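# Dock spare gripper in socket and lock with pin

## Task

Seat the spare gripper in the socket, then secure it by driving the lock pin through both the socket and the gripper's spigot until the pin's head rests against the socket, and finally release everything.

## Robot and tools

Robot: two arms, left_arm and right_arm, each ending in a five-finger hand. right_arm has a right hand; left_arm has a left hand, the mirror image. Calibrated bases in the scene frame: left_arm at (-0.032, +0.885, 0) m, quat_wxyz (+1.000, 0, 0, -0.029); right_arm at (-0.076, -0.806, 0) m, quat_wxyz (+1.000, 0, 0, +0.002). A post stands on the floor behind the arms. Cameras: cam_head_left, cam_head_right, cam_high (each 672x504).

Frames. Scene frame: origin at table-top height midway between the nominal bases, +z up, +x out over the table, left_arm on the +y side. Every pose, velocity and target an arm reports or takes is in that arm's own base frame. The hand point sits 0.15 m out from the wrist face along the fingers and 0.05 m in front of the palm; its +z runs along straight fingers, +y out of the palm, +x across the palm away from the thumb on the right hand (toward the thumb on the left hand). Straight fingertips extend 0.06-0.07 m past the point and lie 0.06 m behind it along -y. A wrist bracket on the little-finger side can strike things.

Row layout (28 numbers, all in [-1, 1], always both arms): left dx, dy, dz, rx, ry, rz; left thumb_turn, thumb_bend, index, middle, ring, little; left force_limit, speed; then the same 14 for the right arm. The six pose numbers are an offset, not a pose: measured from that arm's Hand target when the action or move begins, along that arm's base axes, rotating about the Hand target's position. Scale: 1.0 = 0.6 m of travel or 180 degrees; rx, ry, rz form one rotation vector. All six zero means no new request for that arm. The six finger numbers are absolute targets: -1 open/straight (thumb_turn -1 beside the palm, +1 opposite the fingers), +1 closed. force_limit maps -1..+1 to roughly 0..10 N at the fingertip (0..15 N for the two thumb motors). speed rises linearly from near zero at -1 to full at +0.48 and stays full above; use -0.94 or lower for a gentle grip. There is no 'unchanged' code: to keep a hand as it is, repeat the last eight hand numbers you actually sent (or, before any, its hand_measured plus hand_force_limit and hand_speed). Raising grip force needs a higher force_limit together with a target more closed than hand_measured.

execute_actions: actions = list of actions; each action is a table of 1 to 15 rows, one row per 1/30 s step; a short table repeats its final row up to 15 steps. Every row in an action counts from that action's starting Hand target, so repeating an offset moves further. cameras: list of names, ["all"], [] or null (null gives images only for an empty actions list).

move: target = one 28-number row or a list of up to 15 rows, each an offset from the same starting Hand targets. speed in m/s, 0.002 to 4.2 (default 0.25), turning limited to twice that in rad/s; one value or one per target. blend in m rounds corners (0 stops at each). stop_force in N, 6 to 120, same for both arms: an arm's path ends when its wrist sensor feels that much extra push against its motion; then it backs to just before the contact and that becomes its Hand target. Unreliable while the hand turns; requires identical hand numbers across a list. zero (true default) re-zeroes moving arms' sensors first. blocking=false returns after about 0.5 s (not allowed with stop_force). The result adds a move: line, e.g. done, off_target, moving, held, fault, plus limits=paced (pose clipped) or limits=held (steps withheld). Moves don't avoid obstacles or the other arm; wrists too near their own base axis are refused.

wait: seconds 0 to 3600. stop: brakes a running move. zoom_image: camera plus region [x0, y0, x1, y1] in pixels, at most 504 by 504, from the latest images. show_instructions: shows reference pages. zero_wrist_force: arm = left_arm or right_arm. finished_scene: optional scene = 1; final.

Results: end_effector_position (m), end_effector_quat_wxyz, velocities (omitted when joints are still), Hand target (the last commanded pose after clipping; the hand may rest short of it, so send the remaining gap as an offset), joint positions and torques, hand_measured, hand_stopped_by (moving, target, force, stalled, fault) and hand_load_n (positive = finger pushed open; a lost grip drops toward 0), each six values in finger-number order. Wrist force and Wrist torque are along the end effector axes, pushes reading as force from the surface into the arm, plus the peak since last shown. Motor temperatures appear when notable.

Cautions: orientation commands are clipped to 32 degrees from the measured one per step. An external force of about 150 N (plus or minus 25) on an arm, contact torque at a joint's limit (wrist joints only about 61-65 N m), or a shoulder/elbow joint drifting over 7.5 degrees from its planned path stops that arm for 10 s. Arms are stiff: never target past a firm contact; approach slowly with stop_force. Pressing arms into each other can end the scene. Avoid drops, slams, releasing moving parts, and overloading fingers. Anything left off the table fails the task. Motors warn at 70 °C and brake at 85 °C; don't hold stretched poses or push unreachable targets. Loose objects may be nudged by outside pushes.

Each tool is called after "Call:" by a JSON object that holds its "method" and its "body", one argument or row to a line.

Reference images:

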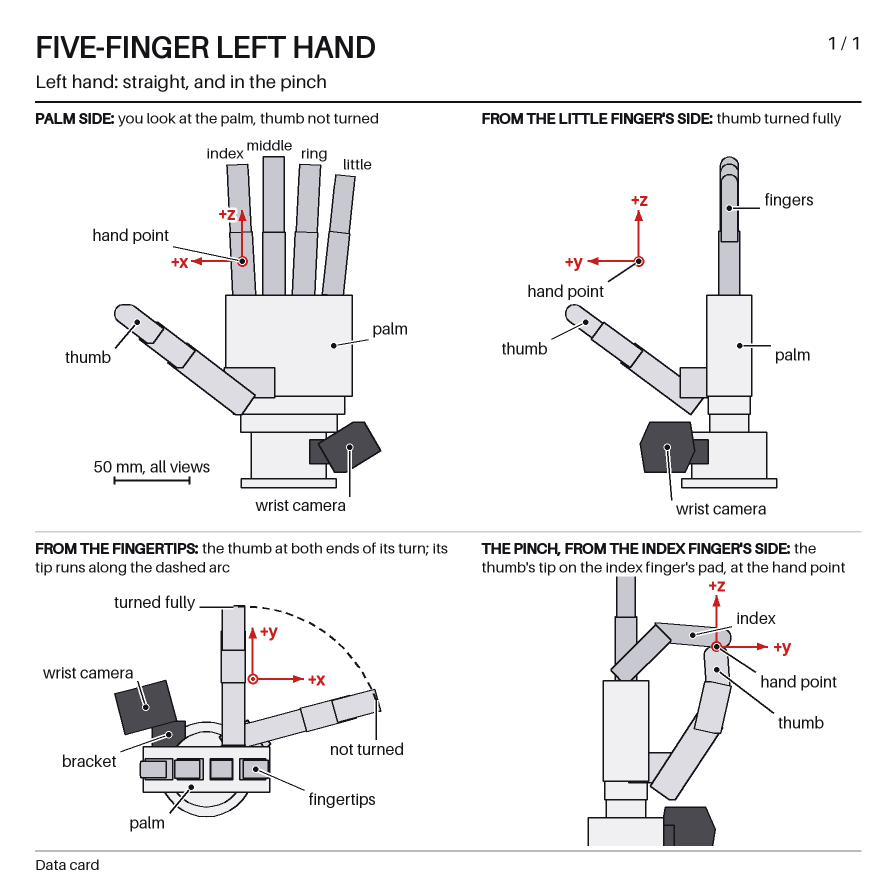

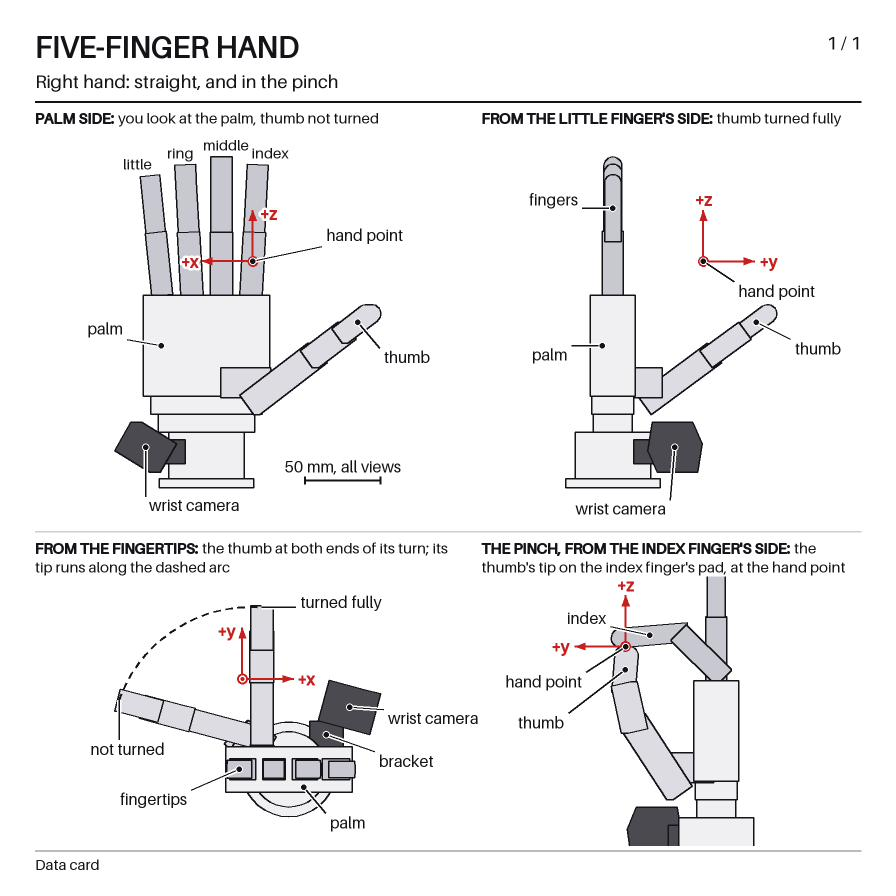

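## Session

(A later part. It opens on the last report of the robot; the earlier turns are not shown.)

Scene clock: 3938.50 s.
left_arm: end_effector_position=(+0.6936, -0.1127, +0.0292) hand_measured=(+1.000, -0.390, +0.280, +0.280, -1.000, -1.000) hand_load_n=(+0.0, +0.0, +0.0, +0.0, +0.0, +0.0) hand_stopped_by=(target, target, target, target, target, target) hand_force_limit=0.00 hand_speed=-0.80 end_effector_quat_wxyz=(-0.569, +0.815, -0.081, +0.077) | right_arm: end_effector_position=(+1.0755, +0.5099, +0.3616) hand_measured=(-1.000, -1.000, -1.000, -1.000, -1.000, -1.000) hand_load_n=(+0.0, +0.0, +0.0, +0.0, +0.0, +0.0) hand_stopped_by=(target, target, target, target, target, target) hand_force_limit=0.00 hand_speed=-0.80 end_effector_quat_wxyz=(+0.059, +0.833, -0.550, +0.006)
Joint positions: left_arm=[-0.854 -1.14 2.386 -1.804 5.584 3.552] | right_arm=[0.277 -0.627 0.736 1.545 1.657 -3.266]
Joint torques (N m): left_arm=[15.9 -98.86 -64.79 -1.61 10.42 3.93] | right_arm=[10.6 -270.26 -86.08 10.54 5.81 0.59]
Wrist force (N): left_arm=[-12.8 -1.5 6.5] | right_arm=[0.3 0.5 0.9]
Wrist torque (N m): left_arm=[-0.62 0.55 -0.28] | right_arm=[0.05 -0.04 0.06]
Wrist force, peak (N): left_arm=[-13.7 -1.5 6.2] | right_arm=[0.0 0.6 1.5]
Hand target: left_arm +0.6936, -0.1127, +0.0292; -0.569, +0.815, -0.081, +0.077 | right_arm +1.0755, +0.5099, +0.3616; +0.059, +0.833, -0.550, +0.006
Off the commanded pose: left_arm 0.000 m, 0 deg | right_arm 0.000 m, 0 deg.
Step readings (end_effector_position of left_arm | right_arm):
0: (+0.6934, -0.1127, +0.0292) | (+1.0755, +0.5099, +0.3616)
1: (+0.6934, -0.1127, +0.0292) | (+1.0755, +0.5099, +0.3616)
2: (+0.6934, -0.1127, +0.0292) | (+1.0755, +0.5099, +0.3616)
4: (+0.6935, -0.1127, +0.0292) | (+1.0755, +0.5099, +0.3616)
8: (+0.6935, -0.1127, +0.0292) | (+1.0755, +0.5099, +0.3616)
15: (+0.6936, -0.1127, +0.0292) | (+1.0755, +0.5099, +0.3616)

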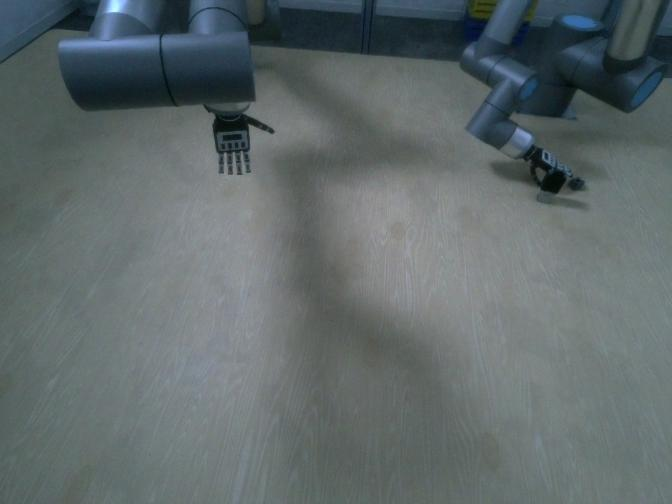

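Call:
{"method": "execute_actions", "body": {
  "actions": [
    [[-0.0016,0.00036,0,0,0,0,1,-0.39,0.28,0.28,-1,-1,0.0,-0.8,0,0,0,0,0,0,-1,-1,-1,-1,-1,-1,0,-0.8]]
  ]
}}

Call:
{"method": "execute_actions", "body": {
  "actions": [
    [[0.0007,-0.00016,0,0,0,0,1,-0.39,0.28,0.28,-1,-1,0.0,-0.8,0,0,0,0,0,0,-1,-1,-1,-1,-1,-1,0,-0.8]]
  ]
}}

Call:
{"method": "execute_actions", "body": {
  "actions": [
    [[0.0006,-0.00013,0,0,0,0,1,-0.39,0.28,0.28,-1,-1,0.0,-0.8,0,0,0,0,0,0,-1,-1,-1,-1,-1,-1,0,-0.8]]
  ]
}}

Call:
{"method": "execute_actions", "body": {
  "actions": [
    [[0.0006,-0.00013,0,0,0,0,1,-0.39,0.28,0.28,-1,-1,0.0,-0.8,0,0,0,0,0,0,-1,-1,-1,-1,-1,-1,0,-0.8]]
  ]
}}

Call:
{"method": "execute_actions", "body": {
  "actions": [
    [[0.0006,-0.00013,0,0,0,0,1,-0.39,0.28,0.28,-1,-1,0.0,-0.8,0,0,0,0,0,0,-1,-1,-1,-1,-1,-1,0,-0.8]]
  ]
}}

Scene clock: 3945.30 s.
left_arm: end_effector_position=(+0.6926, -0.1125, +0.0292) hand_measured=(+1.000, -0.390, +0.280, +0.280, -1.000, -1.000) hand_load_n=(+0.0, +0.0, +0.0, +0.0, +0.0, +0.0) hand_stopped_by=(target, target, target, target, target, target) hand_force_limit=0.00 hand_speed=-0.80 end_effector_quat_wxyz=(-0.569, +0.815, -0.081, +0.077) | right_arm: end_effector_position=(+1.0755, +0.5099, +0.3616) hand_measured=(-1.000, -1.000, -1.000, -1.000, -1.000, -1.000) hand_load_n=(+0.0, +0.0, +0.0, +0.0, +0.0, +0.0) hand_stopped_by=(target, target, target, target, target, target) hand_force_limit=0.00 hand_speed=-0.80 end_effector_quat_wxyz=(+0.059, +0.833, -0.550, +0.006)
Joint positions: left_arm=[-0.855 -1.14 2.387 -1.804 5.584 3.551] | right_arm=[0.277 -0.627 0.736 1.545 1.657 -3.266]
Joint torques (N m): left_arm=[-27.27 -149.25 -14.33 -5.71 -1.91 -2.29] | right_arm=[10.24 -262.11 -89.37 10.61 6.24 0.15]
Wrist force (N): left_arm=[-1.7 -0.5 6.2] | right_arm=[0.6 0.6 1.0]
Wrist torque (N m): left_arm=[-0.67 0.62 -0.25] | right_arm=[0.06 -0.09 0.08]
Wrist force, peak (N): left_arm=[-13.6 -1.8 6.4] | right_arm=[0.3 1.0 1.4]
Hand target: left_arm +0.6926, -0.1125, +0.0292; -0.569, +0.815, -0.081, +0.077 | right_arm +1.0755, +0.5099, +0.3616; +0.059, +0.833, -0.550, +0.006
Off the commanded pose: left_arm 0.000 m, 0 deg | right_arm 0.000 m, 0 deg.
Step readings (end_effector_position of left_arm | right_arm):
0: (+0.6936, -0.1127, +0.0292) | (+1.0755, +0.5099, +0.3616)
1: (+0.6936, -0.1127, +0.0292) | (+1.0755, +0.5099, +0.3616)
2: (+0.6936, -0.1127, +0.0292) | (+1.0755, +0.5099, +0.3616)
4: (+0.6934, -0.1127, +0.0292) | (+1.0755, +0.5099, +0.3616)
8: (+0.6930, -0.1126, +0.0292) | (+1.0755, +0.5099, +0.3616)
15: (+0.6927, -0.1125, +0.0292) | (+1.0755, +0.5099, +0.3616)

Scene clock: 3946.00 s.
left_arm: end_effector_position=(+0.6930, -0.1126, +0.0292) hand_measured=(+1.000, -0.390, +0.280, +0.280, -1.000, -1.000) hand_load_n=(+0.0, +0.0, +0.0, +0.0, +0.0, +0.0) hand_stopped_by=(target, target, target, target, target, target) hand_force_limit=0.00 hand_speed=-0.80 end_effector_quat_wxyz=(-0.569, +0.815, -0.081, +0.077) | right_arm: end_effector_position=(+1.0755, +0.5099, +0.3616) hand_measured=(-1.000, -1.000, -1.000, -1.000, -1.000, -1.000) hand_load_n=(+0.0, +0.0, +0.0, +0.0, +0.0, +0.0) hand_stopped_by=(target, target, target, target, target, target) hand_force_limit=0.00 hand_speed=-0.80 end_effector_quat_wxyz=(+0.059, +0.833, -0.550, +0.006)
Joint positions: left_arm=[-0.854 -1.14 2.387 -1.804 5.584 3.551] | right_arm=[0.277 -0.627 0.736 1.545 1.657 -3.266]
Joint torques (N m): left_arm=[16.42 -99.14 -55.46 -0.34 6.83 3.4] | right_arm=[12.21 -264.6 -88.02 10.95 5.88 1.13]
Wrist force (N): left_arm=[-2.5 -0.6 6.0] | right_arm=[0.5 0.7 0.9]
Wrist torque (N m): left_arm=[-0.65 0.66 -0.27] | right_arm=[0.08 -0.08 0.08]
Wrist force, peak (N): left_arm=[-2.3 -0.4 6.5] | right_arm=[0.3 0.2 1.5]
Hand target: left_arm +0.6930, -0.1126, +0.0292; -0.569, +0.815, -0.081, +0.077 | right_arm +1.0755, +0.5099, +0.3616; +0.059, +0.833, -0.550, +0.006
Off the commanded pose: left_arm 0.000 m, 0 deg | right_arm 0.000 m, 0 deg.
Step readings (end_effector_position of left_arm | right_arm):
0: (+0.6926, -0.1125, +0.0292) | (+1.0755, +0.5099, +0.3616)
1: (+0.6926, -0.1125, +0.0292) | (+1.0755, +0.5099, +0.3616)
2: (+0.6926, -0.1125, +0.0292) | (+1.0755, +0.5099, +0.3616)
4: (+0.6927, -0.1125, +0.0292) | (+1.0755, +0.5099, +0.3616)
8: (+0.6928, -0.1125, +0.0292) | (+1.0755, +0.5099, +0.3616)
15: (+0.6930, -0.1126, +0.0292) | (+1.0755, +0.5099, +0.3616)

Scene clock: 3946.70 s.
left_arm: end_effector_position=(+0.6934, -0.1127, +0.0292) hand_measured=(+1.000, -0.390, +0.280, +0.280, -1.000, -1.000) hand_load_n=(+0.0, +0.0, +0.0, +0.0, +0.0, +0.0) hand_stopped_by=(target, target, target, target, target, target) hand_force_limit=0.00 hand_speed=-0.80 end_effector_quat_wxyz=(-0.569, +0.815, -0.081, +0.077) | right_arm: end_effector_position=(+1.0755, +0.5099, +0.3616) hand_measured=(-1.000, -1.000, -1.000, -1.000, -1.000, -1.000) hand_load_n=(+0.0, +0.0, +0.0, +0.0, +0.0, +0.0) hand_stopped_by=(target, target, target, target, target, target) hand_force_limit=0.00 hand_speed=-0.80 end_effector_quat_wxyz=(+0.059, +0.833, -0.550, +0.006)
Joint positions: left_arm=[-0.854 -1.14 2.386 -1.804 5.584 3.552] | right_arm=[0.277 -0.627 0.736 1.545 1.657 -3.266]
Joint torques (N m): left_arm=[14.81 -100.56 -62.63 -0.45 8.86 3.43] | right_arm=[11.03 -266.56 -86.09 10.23 6 0.83]
Wrist force (N): left_arm=[-9.2 -2.1 6.6] | right_arm=[0.2 0.5 1.0]
Wrist torque (N m): left_arm=[-0.66 0.63 -0.30] | right_arm=[0.04 -0.03 0.06]
Wrist force, peak (N): left_arm=[-9.4 -2.0 6.5] | right_arm=[0.1 0.8 1.2]
Hand target: left_arm +0.6934, -0.1127, +0.0292; -0.569, +0.815, -0.081, +0.077 | right_arm +1.0755, +0.5099, +0.3616; +0.059, +0.833, -0.550, +0.006
Off the commanded pose: left_arm 0.000 m, 0 deg | right_arm 0.000 m, 0 deg.
Step readings (end_effector_position of left_arm | right_arm):
0: (+0.6930, -0.1126, +0.0292) | (+1.0755, +0.5099, +0.3616)
1: (+0.6930, -0.1126, +0.0292) | (+1.0755, +0.5099, +0.3616)
2: (+0.6931, -0.1126, +0.0292) | (+1.0755, +0.5099, +0.3616)
4: (+0.6932, -0.1126, +0.0292) | (+1.0755, +0.5099, +0.3616)
8: (+0.6933, -0.1126, +0.0292) | (+1.0755, +0.5099, +0.3616)
15: (+0.6934, -0.1127, +0.0292) | (+1.0755, +0.5099, +0.3616)

Scene clock: 3947.40 s.
left_arm: end_effector_position=(+0.6938, -0.1127, +0.0292) hand_measured=(+1.000, -0.390, +0.280, +0.280, -1.000, -1.000) hand_load_n=(+0.0, +0.0, +0.0, +0.0, -0.5, +0.0) hand_stopped_by=(target, target, target, target, target, target) hand_force_limit=0.00 hand_speed=-0.80 end_effector_quat_wxyz=(-0.569, +0.815, -0.081, +0.077) | right_arm: end_effector_position=(+1.0755, +0.5099, +0.3616) hand_measured=(-1.000, -1.000, -1.000, -1.000, -1.000, -1.000) hand_load_n=(+0.0, +0.0, +0.0, +0.0, +0.0, +0.0) hand_stopped_by=(target, target, target, target, target, target) hand_force_limit=0.00 hand_speed=-0.80 end_effector_quat_wxyz=(+0.059, +0.833, -0.550, +0.006)
Joint positions: left_arm=[-0.854 -1.14 2.386 -1.804 5.585 3.552] | right_arm=[0.277 -0.627 0.736 1.545 1.657 -3.266]
Joint torques (N m): left_arm=[13.32 -100.78 -65.45 -2.94 9.77 4.08] | right_arm=[8.66 -267.04 -86.37 10.52 5.47 0.45]
Wrist force (N): left_arm=[-13.2 -1.4 6.4] | right_arm=[0.3 0.7 1.2]
Wrist torque (N m): left_arm=[-0.58 0.62 -0.31] | right_arm=[0.07 -0.04 0.07]
Wrist force, peak (N): left_arm=[-14.7 -3.2 5.5] | right_arm=[0.5 0.7 1.3]
Hand target: left_arm +0.6938, -0.1128, +0.0292; -0.569, +0.815, -0.081, +0.077 | right_arm +1.0755, +0.5099, +0.3616; +0.059, +0.833, -0.550, +0.006
Off the commanded pose: left_arm 0.000 m, 0 deg | right_arm 0.000 m, 0 deg.
Step readings (end_effector_position of left_arm | right_arm):
0: (+0.6934, -0.1127, +0.0292) | (+1.0755, +0.5099, +0.3616)
1: (+0.6934, -0.1127, +0.0292) | (+1.0755, +0.5099, +0.3616)
2: (+0.6934, -0.1127, +0.0292) | (+1.0755, +0.5099, +0.3616)
4: (+0.6936, -0.1127, +0.0292) | (+1.0755, +0.5099, +0.3616)
8: (+0.6937, -0.1127, +0.0292) | (+1.0755, +0.5099, +0.3616)
15: (+0.6937, -0.1127, +0.0292) | (+1.0755, +0.5099, +0.3616)

Scene clock: 3948.10 s.
left_arm: end_effector_position=(+0.6941, -0.1128, +0.0292) hand_measured=(+1.000, -0.390, +0.280, +0.280, -1.000, -1.000) hand_load_n=(+0.0, +0.0, +0.0, +0.0, +0.0, +0.0) hand_stopped_by=(target, target, target, target, target, target) hand_force_limit=0.00 hand_speed=-0.80 end_effector_quat_wxyz=(-0.569, +0.815, -0.081, +0.077) | right_arm: end_effector_position=(+1.0755, +0.5099, +0.3616) hand_measured=(-1.000, -1.000, -1.000, -1.000, -1.000, -1.000) hand_load_n=(+0.0, +0.0, +0.0, +0.0, +0.0, +0.0) hand_stopped_by=(target, target, target, target, target, target) hand_force_limit=0.00 hand_speed=-0.80 end_effector_quat_wxyz=(+0.059, +0.833, -0.550, +0.006)
Joint positions: left_arm=[-0.853 -1.139 2.385 -1.804 5.585 3.552] | right_arm=[0.277 -0.627 0.736 1.545 1.657 -3.266]
Joint torques (N m): left_arm=[17.41 -100.67 -64.9 -0.87 8.79 4.41] | right_arm=[14.36 -262.11 -88.18 10.38 5.53 0.2]
Wrist force (N): left_arm=[-11.9 -1.0 6.9] | right_arm=[0.2 0.6 1.4]
Wrist torque (N m): left_arm=[-0.66 0.71 -0.33] | right_arm=[0.03 -0.04 0.06]
Wrist force, peak (N): left_arm=[-14.3 -1.6 6.5] | right_arm=[0.5 1.0 1.1]
Hand target: left_arm +0.6941, -0.1128, +0.0292; -0.569, +0.815, -0.081, +0.077 | right_arm +1.0755, +0.5099, +0.3616; +0.059, +0.833, -0.550, +0.006
Off the commanded pose: left_arm 0.000 m, 0 deg | right_arm 0.000 m, 0 deg.
Step readings (end_effector_position of left_arm | right_arm):
0: (+0.6938, -0.1127, +0.0292) | (+1.0755, +0.5099, +0.3616)
1: (+0.6938, -0.1127, +0.0292) | (+1.0755, +0.5099, +0.3616)
2: (+0.6938, -0.1128, +0.0292) | (+1.0755, +0.5099, +0.3616)
4: (+0.6939, -0.1128, +0.0292) | (+1.0755, +0.5099, +0.3616)
8: (+0.6941, -0.1128, +0.0292) | (+1.0755, +0.5099, +0.3616)
15: (+0.6941, -0.1128, +0.0292) | (+1.0755, +0.5099, +0.3616)

Call:
{"method": "execute_actions", "body": {
  "actions": [
    [[0.0006,-0.00013,0,0,0,0,1,-0.39,0.28,0.28,-1,-1,0.0,-0.8,0,0,0,0,0,0,-1,-1,-1,-1,-1,-1,0,-0.8]]
  ]
}}

Call:
{"method": "execute_actions", "body": {
  "actions": [
    [[0.0006,-0.00013,0,0,0,0,1,-0.39,0.28,0.28,-1,-1,0.0,-0.8,0,0,0,0,0,0,-1,-1,-1,-1,-1,-1,0,-0.8]]
  ]
}}

Call:
{"method": "execute_actions", "body": {
  "actions": [
    [[0.0006,-0.00013,0,0,0,0,1,-0.39,0.28,0.28,-1,-1,0.0,-0.8,0,0,0,0,0,0,-1,-1,-1,-1,-1,-1,0,-0.8]]
  ]
}}

Call:
{"method": "execute_actions", "body": {
  "actions": [
    [[0.0006,-0.00013,0,0,0,0,1,-0.39,0.28,0.28,-1,-1,0.0,-0.8,0,0,0,0,0,0,-1,-1,-1,-1,-1,-1,0,-0.8]]
  ],
  "cameras": ["cam_high"]
}}

Call:
{"method": "zoom_image", "body": {
  "camera": "cam_high",
  "region": [530, 182, 566, 208]
}}

Scene clock: 3956.47 s.
left_arm: end_effector_position=(+0.6945, -0.1129, +0.0292) hand_measured=(+1.000, -0.390, +0.280, +0.280, -1.000, -1.000) hand_load_n=(+0.0, +0.0, +0.0, +0.0, +0.0, +0.0) hand_stopped_by=(target, target, target, target, target, target) hand_force_limit=0.00 hand_speed=-0.80 end_effector_quat_wxyz=(-0.569, +0.815, -0.081, +0.077) | right_arm: end_effector_position=(+1.0755, +0.5099, +0.3616) hand_measured=(-1.000, -1.000, -1.000, -1.000, -1.000, -1.000) hand_load_n=(+0.0, +0.0, +0.0, +0.0, +0.0, +0.0) hand_stopped_by=(target, target, target, target, target, target) hand_force_limit=0.00 hand_speed=-0.80 end_effector_quat_wxyz=(+0.059, +0.833, -0.550, +0.006)
Joint positions: left_arm=[-0.853 -1.139 2.385 -1.804 5.585 3.552] | right_arm=[0.277 -0.627 0.736 1.545 1.657 -3.266]
Joint torques (N m): left_arm=[15.31 -99.21 -64.69 -1.58 10.27 4.22] | right_arm=[11.47 -266.37 -88.93 10.78 5.05 0.76]
Wrist force (N): left_arm=[-12.7 -1.2 6.7] | right_arm=[0.3 0.4 0.7]
Wrist torque (N m): left_arm=[-0.64 0.59 -0.29] | right_arm=[0.04 -0.05 0.06]
Wrist force, peak (N): left_arm=[-14.0 -2.1 6.3] | right_arm=[0.6 1.0 1.3]
Hand target: left_arm +0.6945, -0.1129, +0.0292; -0.569, +0.815, -0.081, +0.077 | right_arm +1.0755, +0.5099, +0.3616; +0.059, +0.833, -0.550, +0.006
Off the commanded pose: left_arm 0.000 m, 0 deg | right_arm 0.000 m, 0 deg.
Step readings (end_effector_position of left_arm | right_arm):
0: (+0.6941, -0.1128, +0.0292) | (+1.0755, +0.5099, +0.3616)
1: (+0.6941, -0.1128, +0.0292) | (+1.0755, +0.5099, +0.3616)
2: (+0.6941, -0.1128, +0.0292) | (+1.0755, +0.5099, +0.3616)
4: (+0.6942, -0.1128, +0.0291) | (+1.0755, +0.5099, +0.3616)
8: (+0.6943, -0.1128, +0.0291) | (+1.0755, +0.5099, +0.3616)
15: (+0.6945, -0.1129, +0.0292) | (+1.0755, +0.5099, +0.3616)

Scene clock: 3957.17 s.
left_arm: end_effector_position=(+0.6949, -0.1130, +0.0292) hand_measured=(+1.000, -0.390, +0.280, +0.280, -1.000, -1.000) hand_load_n=(+0.0, +0.0, +0.5, +0.0, +0.0, +0.0) hand_stopped_by=(target, target, target, target, target, target) hand_force_limit=0.00 hand_speed=-0.80 end_effector_quat_wxyz=(-0.569, +0.815, -0.081, +0.077) | right_arm: end_effector_position=(+1.0755, +0.5099, +0.3616) hand_measured=(-1.000, -1.000, -1.000, -1.000, -1.000, -1.000) hand_load_n=(+0.0, +0.0, +0.0, +0.0, +0.0, +0.0) hand_stopped_by=(target, target, target, target, target, target) hand_force_limit=0.00 hand_speed=-0.80 end_effector_quat_wxyz=(+0.059, +0.833, -0.550, +0.006)
Joint positions: left_arm=[-0.853 -1.139 2.384 -1.804 5.585 3.553] | right_arm=[0.277 -0.627 0.736 1.545 1.657 -3.266]
Joint torques (N m): left_arm=[16.23 -100.8 -65.39 -0.8 9.91 4.07] | right_arm=[13.33 -264.37 -85.92 10.24 5.48 0.25]
Wrist force (N): left_arm=[-11.3 -1.0 6.6] | right_arm=[0.5 0.5 0.5]
Wrist torque (N m): left_arm=[-0.62 0.65 -0.31] | right_arm=[0.07 -0.07 0.08]
Wrist force, peak (N): left_arm=[-14.6 -1.5 6.2] | right_arm=[0.5 0.6 1.2]
Hand target: left_arm +0.6948, -0.1130, +0.0292; -0.569, +0.815, -0.081, +0.077 | right_arm +1.0755, +0.5099, +0.3616; +0.059, +0.833, -0.550, +0.006
Off the commanded pose: left_arm 0.000 m, 0 deg | right_arm 0.000 m, 0 deg.
Step readings (end_effector_position of left_arm | right_arm):
0: (+0.6945, -0.1129, +0.0292) | (+1.0755, +0.5099, +0.3616)
1: (+0.6945, -0.1129, +0.0292) | (+1.0755, +0.5099, +0.3616)
2: (+0.6945, -0.1129, +0.0292) | (+1.0755, +0.5099, +0.3616)
4: (+0.6947, -0.1129, +0.0292) | (+1.0755, +0.5099, +0.3616)
8: (+0.6948, -0.1130, +0.0292) | (+1.0755, +0.5099, +0.3616)
15: (+0.6948, -0.1130, +0.0292) | (+1.0755, +0.5099, +0.3616)

Scene clock: 3957.87 s.
left_arm: end_effector_position=(+0.6952, -0.1131, +0.0292) hand_measured=(+1.000, -0.390, +0.280, +0.280, -1.000, -1.000) hand_load_n=(+0.0, +0.0, +0.0, +0.0, +0.0, +0.0) hand_stopped_by=(target, target, target, target, target, target) hand_force_limit=0.00 hand_speed=-0.80 end_effector_quat_wxyz=(-0.569, +0.815, -0.081, +0.077) | right_arm: end_effector_position=(+1.0755, +0.5099, +0.3616) hand_measured=(-1.000, -1.000, -1.000, -1.000, -1.000, -1.000) hand_load_n=(+0.0, +0.0, +0.0, +0.0, +0.0, +0.0) hand_stopped_by=(target, target, target, target, target, target) hand_force_limit=0.00 hand_speed=-0.80 end_effector_quat_wxyz=(+0.059, +0.833, -0.550, +0.006)
Joint positions: left_arm=[-0.852 -1.139 2.384 -1.804 5.586 3.553] | right_arm=[0.277 -0.627 0.736 1.545 1.657 -3.266]
Joint torques (N m): left_arm=[18.11 -103.74 -65.37 -0.99 10.41 4.09] | right_arm=[7.23 -261.38 -91.24 10.03 5.35 0.75]
Wrist force (N): left_arm=[-12.4 -1.3 6.1] | right_arm=[0.6 0.7 0.7]
Wrist torque (N m): left_arm=[-0.60 0.59 -0.30] | right_arm=[0.10 -0.09 0.09]
Wrist force, peak (N): left_arm=[-14.1 -1.7 6.6] | right_arm=[0.5 0.8 1.2]
Hand target: left_arm +0.6952, -0.1131, +0.0292; -0.569, +0.815, -0.081, +0.077 | right_arm +1.0755, +0.5099, +0.3616; +0.059, +0.833, -0.550, +0.006
Off the commanded pose: left_arm 0.000 m, 0 deg | right_arm 0.000 m, 0 deg.
Step readings (end_effector_position of left_arm | right_arm):
0: (+0.6949, -0.1130, +0.0292) | (+1.0755, +0.5099, +0.3616)
1: (+0.6949, -0.1130, +0.0292) | (+1.0755, +0.5099, +0.3616)
2: (+0.6949, -0.1130, +0.0292) | (+1.0755, +0.5099, +0.3616)
4: (+0.6950, -0.1130, +0.0292) | (+1.0755, +0.5099, +0.3616)
8: (+0.6951, -0.1130, +0.0292) | (+1.0755, +0.5099, +0.3616)
15: (+0.6952, -0.1131, +0.0292) | (+1.0755, +0.5099, +0.3616)

Scene clock: 3958.57 s.
left_arm: end_effector_position=(+0.6956, -0.1131, +0.0292) hand_measured=(+1.000, -0.390, +0.280, +0.280, -1.000, -1.000) hand_load_n=(+0.0, +0.0, +0.0, +0.0, +0.0, +0.0) hand_stopped_by=(target, target, target, target, target, target) hand_force_limit=0.00 hand_speed=-0.80 end_effector_quat_wxyz=(-0.569, +0.815, -0.081, +0.077) | right_arm: end_effector_position=(+1.0755, +0.5099, +0.3616) hand_measured=(-1.000, -1.000, -1.000, -1.000, -1.000, -1.000) hand_load_n=(+0.0, +0.0, +0.0, +0.0, +0.0, +0.0) hand_stopped_by=(target, target, target, target, target, target) hand_force_limit=0.00 hand_speed=-0.80 end_effector_quat_wxyz=(+0.059, +0.833, -0.550, +0.006)
Joint positions: left_arm=[-0.852 -1.139 2.383 -1.804 5.586 3.553] | right_arm=[0.277 -0.627 0.736 1.545 1.657 -3.266]
Joint torques (N m): left_arm=[16.1 -101.96 -66.95 -1.01 10.67 4.58] | right_arm=[15.13 -263.1 -88.39 10.51 5.47 0.32]
Wrist force (N): left_arm=[-13.8 -1.7 6.3] | right_arm=[0.3 0.4 1.1]
Wrist torque (N m): left_arm=[-0.59 0.56 -0.30] | right_arm=[0.00 -0.05 0.06]
Wrist force, peak (N): left_arm=[-14.2 -1.9 6.4] | right_arm=[0.4 0.6 1.4]
Hand target: left_arm +0.6956, -0.1131, +0.0292; -0.569, +0.815, -0.081, +0.077 | right_arm +1.0755, +0.5099, +0.3616; +0.059, +0.833, -0.550, +0.006
Off the commanded pose: left_arm 0.000 m, 0 deg | right_arm 0.000 m, 0 deg.
Step readings (end_effector_position of left_arm | right_arm):
0: (+0.6952, -0.1131, +0.0292) | (+1.0755, +0.5099, +0.3616)
1: (+0.6952, -0.1131, +0.0292) | (+1.0755, +0.5099, +0.3616)
2: (+0.6952, -0.1131, +0.0292) | (+1.0755, +0.5099, +0.3616)
4: (+0.6954, -0.1131, +0.0292) | (+1.0755, +0.5099, +0.3616)
8: (+0.6955, -0.1131, +0.0292) | (+1.0755, +0.5099, +0.3616)
15: (+0.6956, -0.1131, +0.0292) | (+1.0755, +0.5099, +0.3616)

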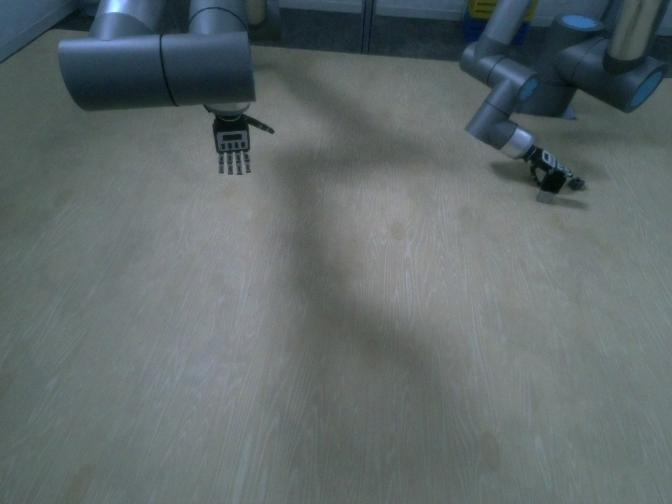

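Scaled by 14.000.

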